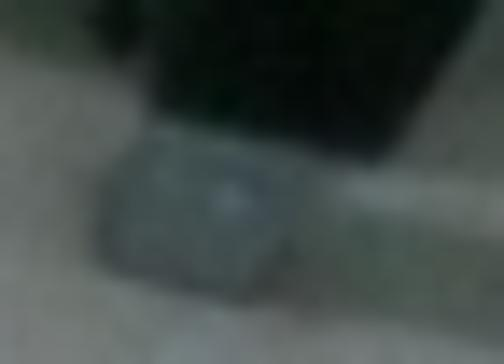

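Call:
{"method": "execute_actions", "body": {
  "actions": [
    [[0.0008,-0.00018,0,0,0,0,1,-0.39,0.28,0.28,-1,-1,0.0,-0.8,0,0,0,0,0,0,-1,-1,-1,-1,-1,-1,0,-0.8]]
  ]
}}

Call:
{"method": "execute_actions", "body": {
  "actions": [
    [[0.0008,-0.00018,0,0,0,0,1,-0.39,0.28,0.28,-1,-1,0.0,-0.8,0,0,0,0,0,0,-1,-1,-1,-1,-1,-1,0,-0.8]]
  ]
}}

Call:
{"method": "execute_actions", "body": {
  "actions": [
    [[0.0008,-0.00018,0,0,0,0,1,-0.39,0.28,0.28,-1,-1,0.0,-0.8,0,0,0,0,0,0,-1,-1,-1,-1,-1,-1,0,-0.8]]
  ]
}}

Call:
{"method": "execute_actions", "body": {
  "actions": [
    [[0.0008,-0.00018,0,0,0,0,1,-0.39,0.28,0.28,-1,-1,0.0,-0.8,0,0,0,0,0,0,-1,-1,-1,-1,-1,-1,0,-0.8]]
  ],
  "cameras": ["cam_high"]
}}

Call:
{"method": "zoom_image", "body": {
  "camera": "cam_high",
  "region": [530, 182, 566, 208]
}}

Scene clock: 3965.07 s.
left_arm: end_effector_position=(+0.6960, -0.1132, +0.0292) hand_measured=(+1.000, -0.390, +0.280, +0.280, -1.000, -1.000) hand_load_n=(+0.0, +0.0, +0.0, +0.0, -0.5, +0.0) hand_stopped_by=(target, target, target, target, target, target) hand_force_limit=0.00 hand_speed=-0.80 end_effector_quat_wxyz=(-0.569, +0.815, -0.081, +0.077) | right_arm: end_effector_position=(+1.0755, +0.5099, +0.3616) hand_measured=(-1.000, -1.000, -1.000, -1.000, -1.000, -1.000) hand_load_n=(+0.0, +0.0, +0.0, +0.0, +0.5, +0.0) hand_stopped_by=(target, target, target, target, target, target) hand_force_limit=0.00 hand_speed=-0.80 end_effector_quat_wxyz=(+0.059, +0.833, -0.550, +0.006)
Joint positions: left_arm=[-0.851 -1.138 2.383 -1.804 5.586 3.554] | right_arm=[0.277 -0.627 0.736 1.545 1.657 -3.266]
Joint torques (N m): left_arm=[14.08 -99.14 -74.03 -3.05 13.26 3.83] | right_arm=[11.38 -265.63 -87.69 10.58 6.43 0.64]
Wrist force (N): left_arm=[-21.8 -4.0 6.0] | right_arm=[0.3 0.7 1.0]
Wrist torque (N m): left_arm=[-0.54 0.70 -0.40] | right_arm=[0.07 -0.05 0.07]
Wrist force, peak (N): left_arm=[-21.8 -4.0 6.0] | right_arm=[0.6 1.0 1.2]
Hand target: left_arm +0.6960, -0.1133, +0.0292; -0.569, +0.815, -0.081, +0.077 | right_arm +1.0755, +0.5099, +0.3616; +0.059, +0.833, -0.550, +0.006
Off the commanded pose: left_arm 0.000 m, 0 deg | right_arm 0.000 m, 0 deg.
Step readings (end_effector_position of left_arm | right_arm):
0: (+0.6956, -0.1131, +0.0292) | (+1.0755, +0.5099, +0.3616)
1: (+0.6956, -0.1131, +0.0292) | (+1.0755, +0.5099, +0.3616)
2: (+0.6956, -0.1132, +0.0292) | (+1.0755, +0.5099, +0.3616)
4: (+0.6958, -0.1132, +0.0292) | (+1.0755, +0.5099, +0.3616)
8: (+0.6959, -0.1132, +0.0292) | (+1.0755, +0.5099, +0.3616)
15: (+0.6960, -0.1132, +0.0292) | (+1.0755, +0.5099, +0.3616)

Scene clock: 3965.77 s.
left_arm: end_effector_position=(+0.6965, -0.1133, +0.0292) hand_measured=(+1.000, -0.390, +0.280, +0.280, -1.000, -1.000) hand_load_n=(+0.0, +0.0, +0.0, +0.0, +0.0, +0.0) hand_stopped_by=(target, target, target, target, target, target) hand_force_limit=0.00 hand_speed=-0.80 end_effector_quat_wxyz=(-0.569, +0.815, -0.081, +0.077) | right_arm: end_effector_position=(+1.0755, +0.5099, +0.3616) hand_measured=(-1.000, -1.000, -1.000, -1.000, -1.000, -1.000) hand_load_n=(+0.0, +0.0, +0.0, +0.0, +0.0, +0.0) hand_stopped_by=(target, target, target, target, target, target) hand_force_limit=0.00 hand_speed=-0.80 end_effector_quat_wxyz=(+0.059, +0.833, -0.550, +0.006)
Joint positions: left_arm=[-0.851 -1.138 2.382 -1.804 5.587 3.554] | right_arm=[0.277 -0.627 0.736 1.545 1.657 -3.266]
Joint torques (N m): left_arm=[12.22 -101.71 -80.5 -5.92 15.42 3.72] | right_arm=[10.21 -268.99 -89.35 10.33 5.8 0.34]
Wrist force (N): left_arm=[-29.9 -8.4 5.5] | right_arm=[0.1 0.3 0.8]
Wrist torque (N m): left_arm=[-0.53 0.64 -0.45] | right_arm=[0.02 -0.01 0.04]
Wrist force, peak (N): left_arm=[-29.9 -8.8 6.0] | right_arm=[0.0 0.7 1.2]
Hand target: left_arm +0.6965, -0.1134, +0.0292; -0.569, +0.815, -0.081, +0.077 | right_arm +1.0755, +0.5099, +0.3616; +0.059, +0.833, -0.550, +0.006
Off the commanded pose: left_arm 0.000 m, 0 deg | right_arm 0.000 m, 0 deg.
Step readings (end_effector_position of left_arm | right_arm):
0: (+0.6960, -0.1132, +0.0292) | (+1.0755, +0.5099, +0.3616)
1: (+0.6960, -0.1132, +0.0292) | (+1.0755, +0.5099, +0.3616)
2: (+0.6961, -0.1133, +0.0292) | (+1.0755, +0.5099, +0.3616)
4: (+0.6962, -0.1133, +0.0292) | (+1.0755, +0.5099, +0.3616)
8: (+0.6964, -0.1133, +0.0292) | (+1.0755, +0.5099, +0.3616)
15: (+0.6965, -0.1133, +0.0292) | (+1.0755, +0.5099, +0.3616)

Scene clock: 3966.47 s.
left_arm: end_effector_position=(+0.6970, -0.1135, +0.0292) hand_measured=(+1.000, -0.390, +0.280, +0.280, -1.000, -1.000) hand_load_n=(+0.0, +0.5, +0.0, +0.0, +0.0, +0.0) hand_stopped_by=(target, target, target, target, target, target) hand_force_limit=0.00 hand_speed=-0.80 end_effector_quat_wxyz=(-0.569, +0.815, -0.081, +0.077) | right_arm: end_effector_position=(+1.0755, +0.5099, +0.3616) hand_measured=(-1.000, -1.000, -1.000, -1.000, -1.000, -1.000) hand_load_n=(+0.0, +0.0, +0.0, +0.0, +0.0, +0.0) hand_stopped_by=(target, target, target, target, target, target) hand_force_limit=0.00 hand_speed=-0.80 end_effector_quat_wxyz=(+0.059, +0.833, -0.550, +0.006)
Joint positions: left_arm=[-0.851 -1.138 2.382 -1.804 5.587 3.554] | right_arm=[0.277 -0.627 0.736 1.545 1.657 -3.266]
Joint torques (N m): left_arm=[10.5 -100.05 -79.28 -5.44 15.17 3.21] | right_arm=[10.85 -264.24 -89.2 10.54 5.3 1.11]
Wrist force (N): left_arm=[-31.4 -10.4 5.0] | right_arm=[0.3 0.7 0.7]
Wrist torque (N m): left_arm=[-0.54 0.60 -0.48] | right_arm=[0.08 -0.04 0.07]
Wrist force, peak (N): left_arm=[-31.4 -10.2 5.2] | right_arm=[0.5 0.7 1.2]
Hand target: left_arm +0.6970, -0.1135, +0.0292; -0.569, +0.815, -0.081, +0.077 | right_arm +1.0755, +0.5099, +0.3616; +0.059, +0.833, -0.550, +0.006
Off the commanded pose: left_arm 0.000 m, 0 deg | right_arm 0.000 m, 0 deg.
Step readings (end_effector_position of left_arm | right_arm):
0: (+0.6965, -0.1133, +0.0292) | (+1.0755, +0.5099, +0.3616)
1: (+0.6965, -0.1134, +0.0292) | (+1.0755, +0.5099, +0.3616)
2: (+0.6966, -0.1134, +0.0292) | (+1.0755, +0.5099, +0.3616)
4: (+0.6968, -0.1134, +0.0292) | (+1.0755, +0.5099, +0.3616)
8: (+0.6969, -0.1134, +0.0292) | (+1.0755, +0.5099, +0.3616)
15: (+0.6970, -0.1135, +0.0292) | (+1.0755, +0.5099, +0.3616)

Scene clock: 3967.17 s.
left_arm: end_effector_position=(+0.6975, -0.1136, +0.0292) hand_measured=(+1.000, -0.390, +0.280, +0.280, -1.000, -1.000) hand_load_n=(+0.0, +0.0, +0.0, +0.0, +0.0, +0.0) hand_stopped_by=(target, target, target, target, target, target) hand_force_limit=0.00 hand_speed=-0.80 end_effector_quat_wxyz=(-0.569, +0.815, -0.081, +0.077) | right_arm: end_effector_position=(+1.0755, +0.5099, +0.3616) hand_measured=(-1.000, -1.000, -1.000, -1.000, -1.000, -1.000) hand_load_n=(+0.0, +0.0, +0.0, +0.0, +0.0, +0.0) hand_stopped_by=(target, target, target, target, target, target) hand_force_limit=0.00 hand_speed=-0.80 end_effector_quat_wxyz=(+0.059, +0.833, -0.550, +0.006)
Joint positions: left_arm=[-0.85 -1.137 2.381 -1.804 5.587 3.555] | right_arm=[0.277 -0.627 0.736 1.545 1.657 -3.266]
Joint torques (N m): left_arm=[13.93 -103.62 -87.56 -7.65 17.74 3.4] | right_arm=[12.35 -268.82 -87.39 10.41 5.64 1.2]
Wrist force (N): left_arm=[-40.0 -11.6 5.4] | right_arm=[0.7 0.5 1.4]
Wrist torque (N m): left_arm=[-0.50 0.59 -0.53] | right_arm=[0.01 -0.12 0.09]
Wrist force, peak (N): left_arm=[-40.0 -11.6 5.4] | right_arm=[0.7 0.5 1.4]
Hand target: left_arm +0.6975, -0.1136, +0.0292; -0.569, +0.815, -0.081, +0.077 | right_arm +1.0755, +0.5099, +0.3616; +0.059, +0.833, -0.550, +0.006
Off the commanded pose: left_arm 0.000 m, 0 deg | right_arm 0.000 m, 0 deg.
Step readings (end_effector_position of left_arm | right_arm):
0: (+0.6970, -0.1135, +0.0292) | (+1.0755, +0.5099, +0.3616)
1: (+0.6970, -0.1135, +0.0292) | (+1.0755, +0.5099, +0.3616)
2: (+0.6971, -0.1135, +0.0292) | (+1.0755, +0.5099, +0.3616)
4: (+0.6972, -0.1135, +0.0292) | (+1.0755, +0.5099, +0.3616)
8: (+0.6974, -0.1135, +0.0292) | (+1.0755, +0.5099, +0.3616)
15: (+0.6975, -0.1135, +0.0292) | (+1.0755, +0.5099, +0.3616)

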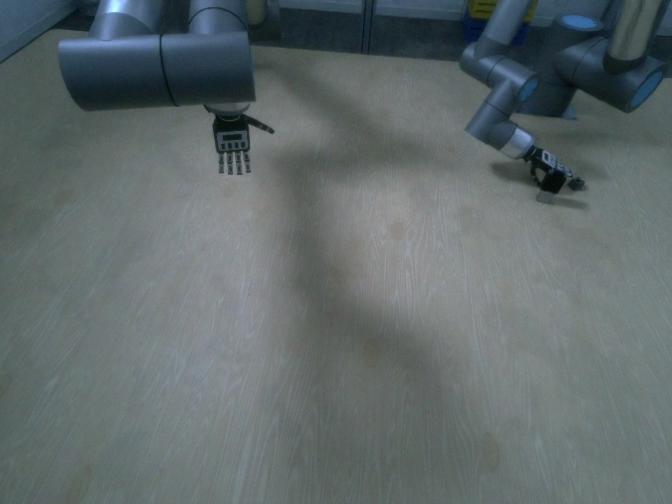

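Scaled by 14.000.

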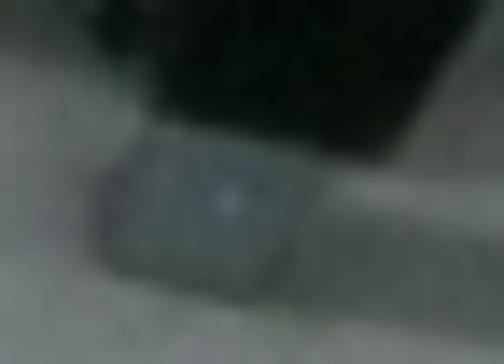

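Call:
{"method": "execute_actions", "body": {
  "actions": [
    [[-0.0025,0.00056,0,0,0,0,1,-0.39,0.28,0.28,-1,-1,0.0,-0.8,0,0,0,0,0,0,-1,-1,-1,-1,-1,-1,0,-0.8]]
  ]
}}

Scene clock: 3971.87 s.
left_arm: end_effector_position=(+0.6961, -0.1133, +0.0292) hand_measured=(+1.000, -0.390, +0.280, +0.280, -1.000, -1.000) hand_load_n=(+0.0, +0.0, +0.0, +0.0, +0.0, +0.0) hand_stopped_by=(target, target, target, target, target, target) hand_force_limit=0.00 hand_speed=-0.80 end_effector_quat_wxyz=(-0.569, +0.815, -0.081, +0.077) | right_arm: end_effector_position=(+1.0755, +0.5099, +0.3616) hand_measured=(-1.000, -1.000, -1.000, -1.000, -1.000, -1.000) hand_load_n=(+0.0, +0.0, +0.0, +0.0, +0.0, +0.0) hand_stopped_by=(target, target, target, target, target, target) hand_force_limit=0.00 hand_speed=-0.80 end_effector_quat_wxyz=(+0.059, +0.833, -0.550, +0.006)
Joint positions: left_arm=[-0.852 -1.138 2.383 -1.804 5.586 3.554] | right_arm=[0.277 -0.627 0.736 1.545 1.657 -3.266]
Joint torques (N m): left_arm=[-28.1 -149.01 -18.77 -2.36 -0.77 -3.92] | right_arm=[12.14 -265.38 -89.27 10.37 5.66 0.69]
Wrist force (N): left_arm=[-5.8 -3.8 6.3] | right_arm=[0.6 0.5 0.9]
Wrist torque (N m): left_arm=[-1.00 0.48 0.29] | right_arm=[0.04 -0.10 0.08]
Wrist force, peak (N): left_arm=[-40.8 -11.9 5.7] | right_arm=[0.5 0.8 1.3]
Hand target: left_arm +0.6960, -0.1132, +0.0292; -0.569, +0.815, -0.081, +0.077 | right_arm +1.0755, +0.5099, +0.3616; +0.059, +0.833, -0.550, +0.006
Off the commanded pose: left_arm 0.000 m, 0 deg | right_arm 0.000 m, 0 deg.
Step readings (end_effector_position of left_arm | right_arm):
0: (+0.6975, -0.1136, +0.0292) | (+1.0755, +0.5099, +0.3616)
1: (+0.6975, -0.1136, +0.0292) | (+1.0755, +0.5099, +0.3616)
2: (+0.6974, -0.1136, +0.0292) | (+1.0755, +0.5099, +0.3616)
4: (+0.6970, -0.1135, +0.0292) | (+1.0755, +0.5099, +0.3616)
8: (+0.6965, -0.1134, +0.0292) | (+1.0755, +0.5099, +0.3616)
15: (+0.6961, -0.1133, +0.0292) | (+1.0755, +0.5099, +0.3616)

Call:
{"method": "execute_actions", "body": {
  "actions": [
    [[-0.0015,0.00034,0,0,0,0,1,-0.39,0.28,0.28,-1,-1,0.0,-0.8,0,0,0,0,0,0,-1,-1,-1,-1,-1,-1,0,-0.8]]
  ]
}}

Scene clock: 3973.90 s.
left_arm: end_effector_position=(+0.6951, -0.1130, +0.0292) hand_measured=(+1.000, -0.390, +0.280, +0.280, -1.000, -1.000) hand_load_n=(+0.0, +0.0, +0.0, +0.0, +0.0, +0.0) hand_stopped_by=(target, target, target, target, target, target) hand_force_limit=0.00 hand_speed=-0.80 end_effector_quat_wxyz=(-0.569, +0.815, -0.081, +0.077) | right_arm: end_effector_position=(+1.0755, +0.5099, +0.3616) hand_measured=(-1.000, -1.000, -1.000, -1.000, -1.000, -1.000) hand_load_n=(+0.0, +0.0, +0.0, +0.0, +0.0, +0.0) hand_stopped_by=(target, target, target, target, target, target) hand_force_limit=0.00 hand_speed=-0.80 end_effector_quat_wxyz=(+0.059, +0.833, -0.550, +0.006)
Joint positions: left_arm=[-0.852 -1.139 2.384 -1.804 5.586 3.553] | right_arm=[0.277 -0.627 0.736 1.545 1.657 -3.266]
Joint torques (N m): left_arm=[-26.61 -148.17 -14.67 -6.24 -1.86 -3.82] | right_arm=[11.19 -265.47 -88.29 10.26 6.36 1.16]
Wrist force (N): left_arm=[-0.9 -2.3 6.7] | right_arm=[0.2 0.5 1.4]
Wrist torque (N m): left_arm=[-1.00 0.48 0.32] | right_arm=[0.02 -0.03 0.05]
Wrist force, peak (N): left_arm=[-5.5 -3.7 6.0] | right_arm=[0.5 0.8 1.4]
Hand target: left_arm +0.6951, -0.1130, +0.0292; -0.569, +0.815, -0.081, +0.077 | right_arm +1.0755, +0.5099, +0.3616; +0.059, +0.833, -0.550, +0.006
Off the commanded pose: left_arm 0.000 m, 0 deg | right_arm 0.000 m, 0 deg.
Step readings (end_effector_position of left_arm | right_arm):
0: (+0.6960, -0.1132, +0.0292) | (+1.0755, +0.5099, +0.3616)
1: (+0.6960, -0.1132, +0.0292) | (+1.0755, +0.5099, +0.3616)
2: (+0.6959, -0.1132, +0.0292) | (+1.0755, +0.5099, +0.3616)
4: (+0.6955, -0.1131, +0.0292) | (+1.0755, +0.5099, +0.3616)
8: (+0.6952, -0.1131, +0.0292) | (+1.0755, +0.5099, +0.3616)
15: (+0.6951, -0.1130, +0.0292) | (+1.0755, +0.5099, +0.3616)

Call:
{"method": "execute_actions", "body": {
  "actions": [
    [[-0.0033,0.00074,0,0,0,0,1,-0.39,0.28,0.28,-1,-1,0.0,-0.8,0,0,0,0,0,0,-1,-1,-1,-1,-1,-1,0,-0.8]]
  ],
  "cameras": ["cam_high"]
}}

Call:
{"method": "zoom_image", "body": {
  "camera": "cam_high",
  "region": [510, 150, 594, 210]
}}

Call:
{"method": "zoom_image", "body": {
  "camera": "cam_high",
  "region": [530, 182, 566, 208]
}}

Scene clock: 3979.37 s.
left_arm: end_effector_position=(+0.6931, -0.1126, +0.0292) hand_measured=(+1.000, -0.390, +0.280, +0.280, -1.000, -1.000) hand_load_n=(+0.0, +0.0, +0.0, +0.0, +0.0, -0.5) hand_stopped_by=(target, target, target, target, target, target) hand_force_limit=0.00 hand_speed=-0.80 end_effector_quat_wxyz=(-0.569, +0.815, -0.081, +0.077) | right_arm: end_effector_position=(+1.0755, +0.5099, +0.3616) hand_measured=(-1.000, -1.000, -1.000, -1.000, -1.000, -1.000) hand_load_n=(-0.5, +0.0, +0.0, +0.0, +0.0, +0.0) hand_stopped_by=(target, target, target, target, target, target) hand_force_limit=0.00 hand_speed=-0.80 end_effector_quat_wxyz=(+0.059, +0.833, -0.550, +0.006)
Joint positions: left_arm=[-0.854 -1.14 2.387 -1.804 5.584 3.551] | right_arm=[0.277 -0.627 0.736 1.545 1.657 -3.266]
Joint torques (N m): left_arm=[-28.56 -148.03 -16.84 -6.11 -1.46 -3.29] | right_arm=[9.5 -264.75 -88.67 10.04 6.08 0.79]
Wrist force (N): left_arm=[-0.6 -2.2 6.3] | right_arm=[0.3 0.7 0.8]
Wrist torque (N m): left_arm=[-0.98 0.43 0.33] | right_arm=[0.08 -0.03 0.07]
Wrist force, peak (N): left_arm=[-0.8 -1.9 6.7] | right_arm=[0.3 0.8 1.3]
Hand target: left_arm +0.6931, -0.1126, +0.0292; -0.569, +0.815, -0.081, +0.077 | right_arm +1.0755, +0.5099, +0.3616; +0.059, +0.833, -0.550, +0.006
Off the commanded pose: left_arm 0.000 m, 0 deg | right_arm 0.000 m, 0 deg.
Step readings (end_effector_position of left_arm | right_arm):
0: (+0.6951, -0.1130, +0.0292) | (+1.0755, +0.5099, +0.3616)
1: (+0.6951, -0.1130, +0.0292) | (+1.0755, +0.5099, +0.3616)
2: (+0.6948, -0.1130, +0.0292) | (+1.0755, +0.5099, +0.3616)
4: (+0.6941, -0.1128, +0.0292) | (+1.0755, +0.5099, +0.3616)
8: (+0.6934, -0.1126, +0.0292) | (+1.0755, +0.5099, +0.3616)
15: (+0.6931, -0.1126, +0.0292) | (+1.0755, +0.5099, +0.3616)

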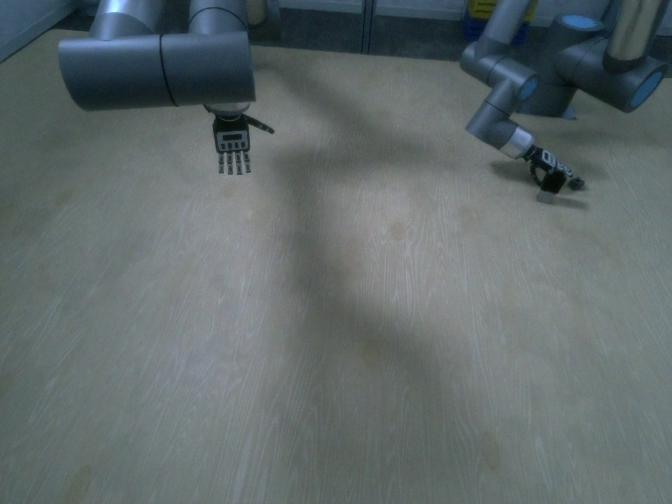

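Scaled by 6.000.

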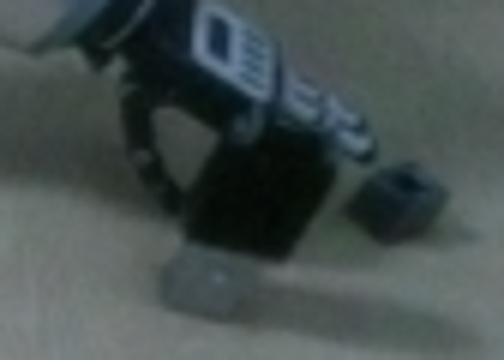

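Scaled by 14.000.

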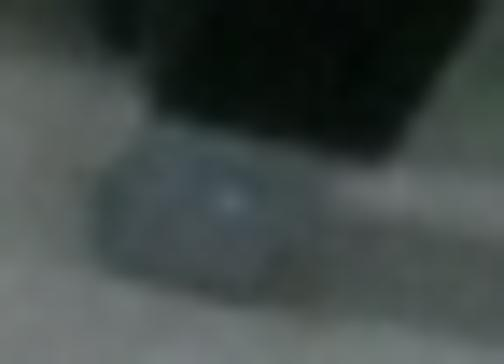

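Call:
{"method": "execute_actions", "body": {
  "actions": [
    [[0.0036,-0.0008,0,0,0,0,1,-0.39,0.28,0.28,-1,-1,0.0,-0.8,0,0,0,0,0,0,-1,-1,-1,-1,-1,-1,0,-0.8]]
  ]
}}

Call:
{"method": "execute_actions", "body": {
  "actions": [
    [[0.0004,-0.00009,0,0,0,0,1,-0.39,0.28,0.28,-1,-1,0.0,-0.8,0,0,0,0,0,0,-1,-1,-1,-1,-1,-1,0,-0.8]]
  ]
}}

Call:
{"method": "execute_actions", "body": {
  "actions": [
    [[0.0004,-0.00009,0,0,0,0,1,-0.39,0.28,0.28,-1,-1,0.0,-0.8,0,0,0,0,0,0,-1,-1,-1,-1,-1,-1,0,-0.8]]
  ]
}}

Scene clock: 3995.70 s.
left_arm: end_effector_position=(+0.6953, -0.1131, +0.0292) hand_measured=(+1.000, -0.390, +0.280, +0.280, -1.000, -1.000) hand_load_n=(+0.0, +0.0, +0.0, +0.0, +0.0, +0.0) hand_stopped_by=(target, target, target, target, target, target) hand_force_limit=0.00 hand_speed=-0.80 end_effector_quat_wxyz=(-0.569, +0.815, -0.081, +0.077) | right_arm: end_effector_position=(+1.0755, +0.5099, +0.3616) hand_measured=(-1.000, -1.000, -1.000, -1.000, -1.000, -1.000) hand_load_n=(+0.0, +0.0, +0.0, +0.0, +0.0, +0.0) hand_stopped_by=(target, target, target, target, target, target) hand_force_limit=0.00 hand_speed=-0.80 end_effector_quat_wxyz=(+0.059, +0.833, -0.550, +0.006)
Joint positions: left_arm=[-0.852 -1.139 2.384 -1.804 5.586 3.553] | right_arm=[0.277 -0.627 0.736 1.545 1.657 -3.266]
Joint torques (N m): left_arm=[14.59 -97.96 -55.31 1.47 7.3 3.1] | right_arm=[11.34 -264.08 -90.38 10.69 5.71 1.44]
Wrist force (N): left_arm=[-0.6 -2.2 5.8] | right_arm=[0.0 0.6 1.2]
Wrist torque (N m): left_arm=[-0.93 0.42 0.34] | right_arm=[0.04 -0.01 0.05]
Wrist force, peak (N): left_arm=[-0.8 -2.4 6.6] | right_arm=[0.6 0.3 1.4]
Hand target: left_arm +0.6953, -0.1131, +0.0292; -0.569, +0.815, -0.081, +0.077 | right_arm +1.0755, +0.5099, +0.3616; +0.059, +0.833, -0.550, +0.006
Off the commanded pose: left_arm 0.000 m, 0 deg | right_arm 0.000 m, 0 deg.
Step readings (end_effector_position of left_arm | right_arm):
0: (+0.6931, -0.1126, +0.0292) | (+1.0755, +0.5099, +0.3616)
1: (+0.6931, -0.1126, +0.0292) | (+1.0755, +0.5099, +0.3616)
2: (+0.6932, -0.1126, +0.0292) | (+1.0755, +0.5099, +0.3616)
4: (+0.6940, -0.1128, +0.0292) | (+1.0755, +0.5099, +0.3616)
8: (+0.6948, -0.1130, +0.0292) | (+1.0755, +0.5099, +0.3616)
15: (+0.6952, -0.1131, +0.0292) | (+1.0755, +0.5099, +0.3616)

Scene clock: 3996.40 s.
left_arm: end_effector_position=(+0.6955, -0.1131, +0.0292) hand_measured=(+1.000, -0.390, +0.280, +0.280, -1.000, -1.000) hand_load_n=(+0.0, +0.0, +0.0, +0.0, +0.0, +0.0) hand_stopped_by=(target, target, target, target, target, target) hand_force_limit=0.00 hand_speed=-0.80 end_effector_quat_wxyz=(-0.569, +0.815, -0.081, +0.077) | right_arm: end_effector_position=(+1.0755, +0.5099, +0.3616) hand_measured=(-1.000, -1.000, -1.000, -1.000, -1.000, -1.000) hand_load_n=(+0.0, +0.0, +0.0, +0.0, +0.0, +0.0) hand_stopped_by=(target, target, target, target, target, target) hand_force_limit=0.00 hand_speed=-0.80 end_effector_quat_wxyz=(+0.059, +0.833, -0.550, +0.006)
Joint positions: left_arm=[-0.852 -1.139 2.384 -1.804 5.586 3.553] | right_arm=[0.277 -0.627 0.736 1.545 1.657 -3.266]
Joint torques (N m): left_arm=[16.27 -101.52 -55.52 1.28 6.93 3.77] | right_arm=[10.16 -265.31 -88.82 10.98 5.73 0.32]
Wrist force (N): left_arm=[-1.2 -2.2 6.2] | right_arm=[0.3 0.6 1.0]
Wrist torque (N m): left_arm=[-0.96 0.52 0.30] | right_arm=[0.05 -0.05 0.07]
Wrist force, peak (N): left_arm=[-0.9 -2.7 6.3] | right_arm=[0.7 0.5 1.4]
Hand target: left_arm +0.6955, -0.1131, +0.0292; -0.569, +0.815, -0.081, +0.077 | right_arm +1.0755, +0.5099, +0.3616; +0.059, +0.833, -0.550, +0.006
Off the commanded pose: left_arm 0.000 m, 0 deg | right_arm 0.000 m, 0 deg.
Step readings (end_effector_position of left_arm | right_arm):
0: (+0.6953, -0.1131, +0.0292) | (+1.0755, +0.5099, +0.3616)
1: (+0.6953, -0.1131, +0.0292) | (+1.0755, +0.5099, +0.3616)
2: (+0.6953, -0.1131, +0.0292) | (+1.0755, +0.5099, +0.3616)
4: (+0.6954, -0.1131, +0.0292) | (+1.0755, +0.5099, +0.3616)
8: (+0.6955, -0.1131, +0.0292) | (+1.0755, +0.5099, +0.3616)
15: (+0.6955, -0.1131, +0.0292) | (+1.0755, +0.5099, +0.3616)

Scene clock: 3997.10 s.
left_arm: end_effector_position=(+0.6957, -0.1132, +0.0292) hand_measured=(+1.000, -0.390, +0.280, +0.280, -1.000, -1.000) hand_load_n=(+0.0, +0.0, +0.0, +0.0, +0.0, +0.0) hand_stopped_by=(target, target, target, target, target, target) hand_force_limit=0.00 hand_speed=-0.80 end_effector_quat_wxyz=(-0.569, +0.815, -0.081, +0.077) | right_arm: end_effector_position=(+1.0755, +0.5099, +0.3616) hand_measured=(-1.000, -1.000, -1.000, -1.000, -1.000, -1.000) hand_load_n=(+0.0, +0.0, +0.0, +0.0, +0.0, +0.0) hand_stopped_by=(target, target, target, target, target, target) hand_force_limit=0.00 hand_speed=-0.80 end_effector_quat_wxyz=(+0.059, +0.833, -0.550, +0.006)
Joint positions: left_arm=[-0.852 -1.139 2.383 -1.804 5.586 3.553] | right_arm=[0.277 -0.627 0.736 1.545 1.657 -3.266]
Joint torques (N m): left_arm=[19.84 -101.26 -56.44 0.79 7.16 3.96] | right_arm=[12.9 -268.48 -87.01 10.8 5 1.31]
Wrist force (N): left_arm=[-2.1 -2.1 6.0] | right_arm=[0.5 0.5 1.3]
Wrist torque (N m): left_arm=[-0.92 0.50 0.30] | right_arm=[0.02 -0.09 0.07]
Wrist force, peak (N): left_arm=[-1.5 -2.6 6.4] | right_arm=[0.6 0.7 1.5]
Hand target: left_arm +0.6957, -0.1132, +0.0292; -0.569, +0.815, -0.081, +0.077 | right_arm +1.0755, +0.5099, +0.3616; +0.059, +0.833, -0.550, +0.006
Off the commanded pose: left_arm 0.000 m, 0 deg | right_arm 0.000 m, 0 deg.
Step readings (end_effector_position of left_arm | right_arm):
0: (+0.6955, -0.1131, +0.0292) | (+1.0755, +0.5099, +0.3616)
1: (+0.6955, -0.1131, +0.0292) | (+1.0755, +0.5099, +0.3616)
2: (+0.6955, -0.1131, +0.0292) | (+1.0755, +0.5099, +0.3616)
4: (+0.6956, -0.1132, +0.0292) | (+1.0755, +0.5099, +0.3616)
8: (+0.6957, -0.1132, +0.0292) | (+1.0755, +0.5099, +0.3616)
15: (+0.6957, -0.1132, +0.0292) | (+1.0755, +0.5099, +0.3616)

Call:
{"method": "execute_actions", "body": {
  "actions": [
    [[0.0004,-0.00009,0,0,0,0,1,-0.39,0.28,0.28,-1,-1,0.0,-0.8,0,0,0,0,0,0,-1,-1,-1,-1,-1,-1,0,-0.8]]
  ]
}}

Call:
{"method": "execute_actions", "body": {
  "actions": [
    [[0.0004,-0.00009,0,0,0,0,1,-0.39,0.28,0.28,-1,-1,0.0,-0.8,0,0,0,0,0,0,-1,-1,-1,-1,-1,-1,0,-0.8]]
  ]
}}

Scene clock: 3999.80 s.
left_arm: end_effector_position=(+0.6960, -0.1132, +0.0292) hand_measured=(+1.000, -0.390, +0.280, +0.280, -1.000, -1.000) hand_load_n=(+0.0, +0.0, +0.0, +0.0, +0.0, +0.0) hand_stopped_by=(target, target, target, target, target, target) hand_force_limit=0.00 hand_speed=-0.80 end_effector_quat_wxyz=(-0.569, +0.815, -0.081, +0.077) | right_arm: end_effector_position=(+1.0755, +0.5099, +0.3616) hand_measured=(-1.000, -1.000, -1.000, -1.000, -1.000, -1.000) hand_load_n=(+0.0, +0.0, +0.0, +0.0, +0.0, +0.0) hand_stopped_by=(target, target, target, target, target, target) hand_force_limit=0.00 hand_speed=-0.80 end_effector_quat_wxyz=(+0.059, +0.833, -0.550, +0.006)
Joint positions: left_arm=[-0.852 -1.138 2.383 -1.804 5.586 3.554] | right_arm=[0.277 -0.627 0.736 1.545 1.657 -3.266]
Joint torques (N m): left_arm=[15.98 -101.65 -59.71 0.06 8.17 3.48] | right_arm=[12.33 -261.94 -88.19 11.1 5.5 0.7]
Wrist force (N): left_arm=[-5.9 -2.9 6.3] | right_arm=[0.2 0.3 0.9]
Wrist torque (N m): left_arm=[-0.98 0.47 0.30] | right_arm=[0.01 -0.03 0.06]
Wrist force, peak (N): left_arm=[-5.9 -2.9 6.3] | right_arm=[0.6 0.9 1.1]
Hand target: left_arm +0.6960, -0.1132, +0.0292; -0.569, +0.815, -0.081, +0.077 | right_arm +1.0755, +0.5099, +0.3616; +0.059, +0.833, -0.550, +0.006
Off the commanded pose: left_arm 0.000 m, 0 deg | right_arm 0.000 m, 0 deg.
Step readings (end_effector_position of left_arm | right_arm):
0: (+0.6957, -0.1132, +0.0292) | (+1.0755, +0.5099, +0.3616)
1: (+0.6957, -0.1132, +0.0292) | (+1.0755, +0.5099, +0.3616)
2: (+0.6958, -0.1132, +0.0292) | (+1.0755, +0.5099, +0.3616)
4: (+0.6959, -0.1132, +0.0292) | (+1.0755, +0.5099, +0.3616)
8: (+0.6959, -0.1132, +0.0292) | (+1.0755, +0.5099, +0.3616)
15: (+0.6960, -0.1132, +0.0292) | (+1.0755, +0.5099, +0.3616)

Scene clock: 4000.50 s.
left_arm: end_effector_position=(+0.6962, -0.1133, +0.0292) hand_measured=(+1.000, -0.390, +0.280, +0.280, -1.000, -1.000) hand_load_n=(+0.5, +0.0, +0.0, +0.0, +0.0, +0.0) hand_stopped_by=(target, target, target, target, target, target) hand_force_limit=0.00 hand_speed=-0.80 end_effector_quat_wxyz=(-0.569, +0.815, -0.081, +0.077) | right_arm: end_effector_position=(+1.0755, +0.5099, +0.3616) hand_measured=(-1.000, -1.000, -1.000, -1.000, -1.000, -1.000) hand_load_n=(+0.0, +0.0, +0.0, +0.0, +0.0, +0.0) hand_stopped_by=(target, target, target, target, target, target) hand_force_limit=0.00 hand_speed=-0.80 end_effector_quat_wxyz=(+0.059, +0.833, -0.550, +0.006)
Joint positions: left_arm=[-0.851 -1.138 2.383 -1.804 5.586 3.554] | right_arm=[0.277 -0.627 0.736 1.545 1.657 -3.266]
Joint torques (N m): left_arm=[16.8 -102.23 -64.16 -1.2 10.12 3.41] | right_arm=[10.59 -267.04 -88.45 10.37 5.7 0.7]
Wrist force (N): left_arm=[-10.7 -3.7 6.3] | right_arm=[0.1 0.6 1.0]
Wrist torque (N m): left_arm=[-0.96 0.43 0.28] | right_arm=[0.05 -0.02 0.05]
Wrist force, peak (N): left_arm=[-10.6 -4.0 6.7] | right_arm=[0.7 0.8 0.9]
Hand target: left_arm +0.6962, -0.1133, +0.0292; -0.569, +0.815, -0.081, +0.077 | right_arm +1.0755, +0.5099, +0.3616; +0.059, +0.833, -0.550, +0.006
Off the commanded pose: left_arm 0.000 m, 0 deg | right_arm 0.000 m, 0 deg.
Step readings (end_effector_position of left_arm | right_arm):
0: (+0.6960, -0.1132, +0.0292) | (+1.0755, +0.5099, +0.3616)
1: (+0.6960, -0.1132, +0.0292) | (+1.0755, +0.5099, +0.3616)
2: (+0.6960, -0.1132, +0.0292) | (+1.0755, +0.5099, +0.3616)
4: (+0.6961, -0.1132, +0.0292) | (+1.0755, +0.5099, +0.3616)
8: (+0.6962, -0.1133, +0.0292) | (+1.0755, +0.5099, +0.3616)
15: (+0.6962, -0.1133, +0.0292) | (+1.0755, +0.5099, +0.3616)


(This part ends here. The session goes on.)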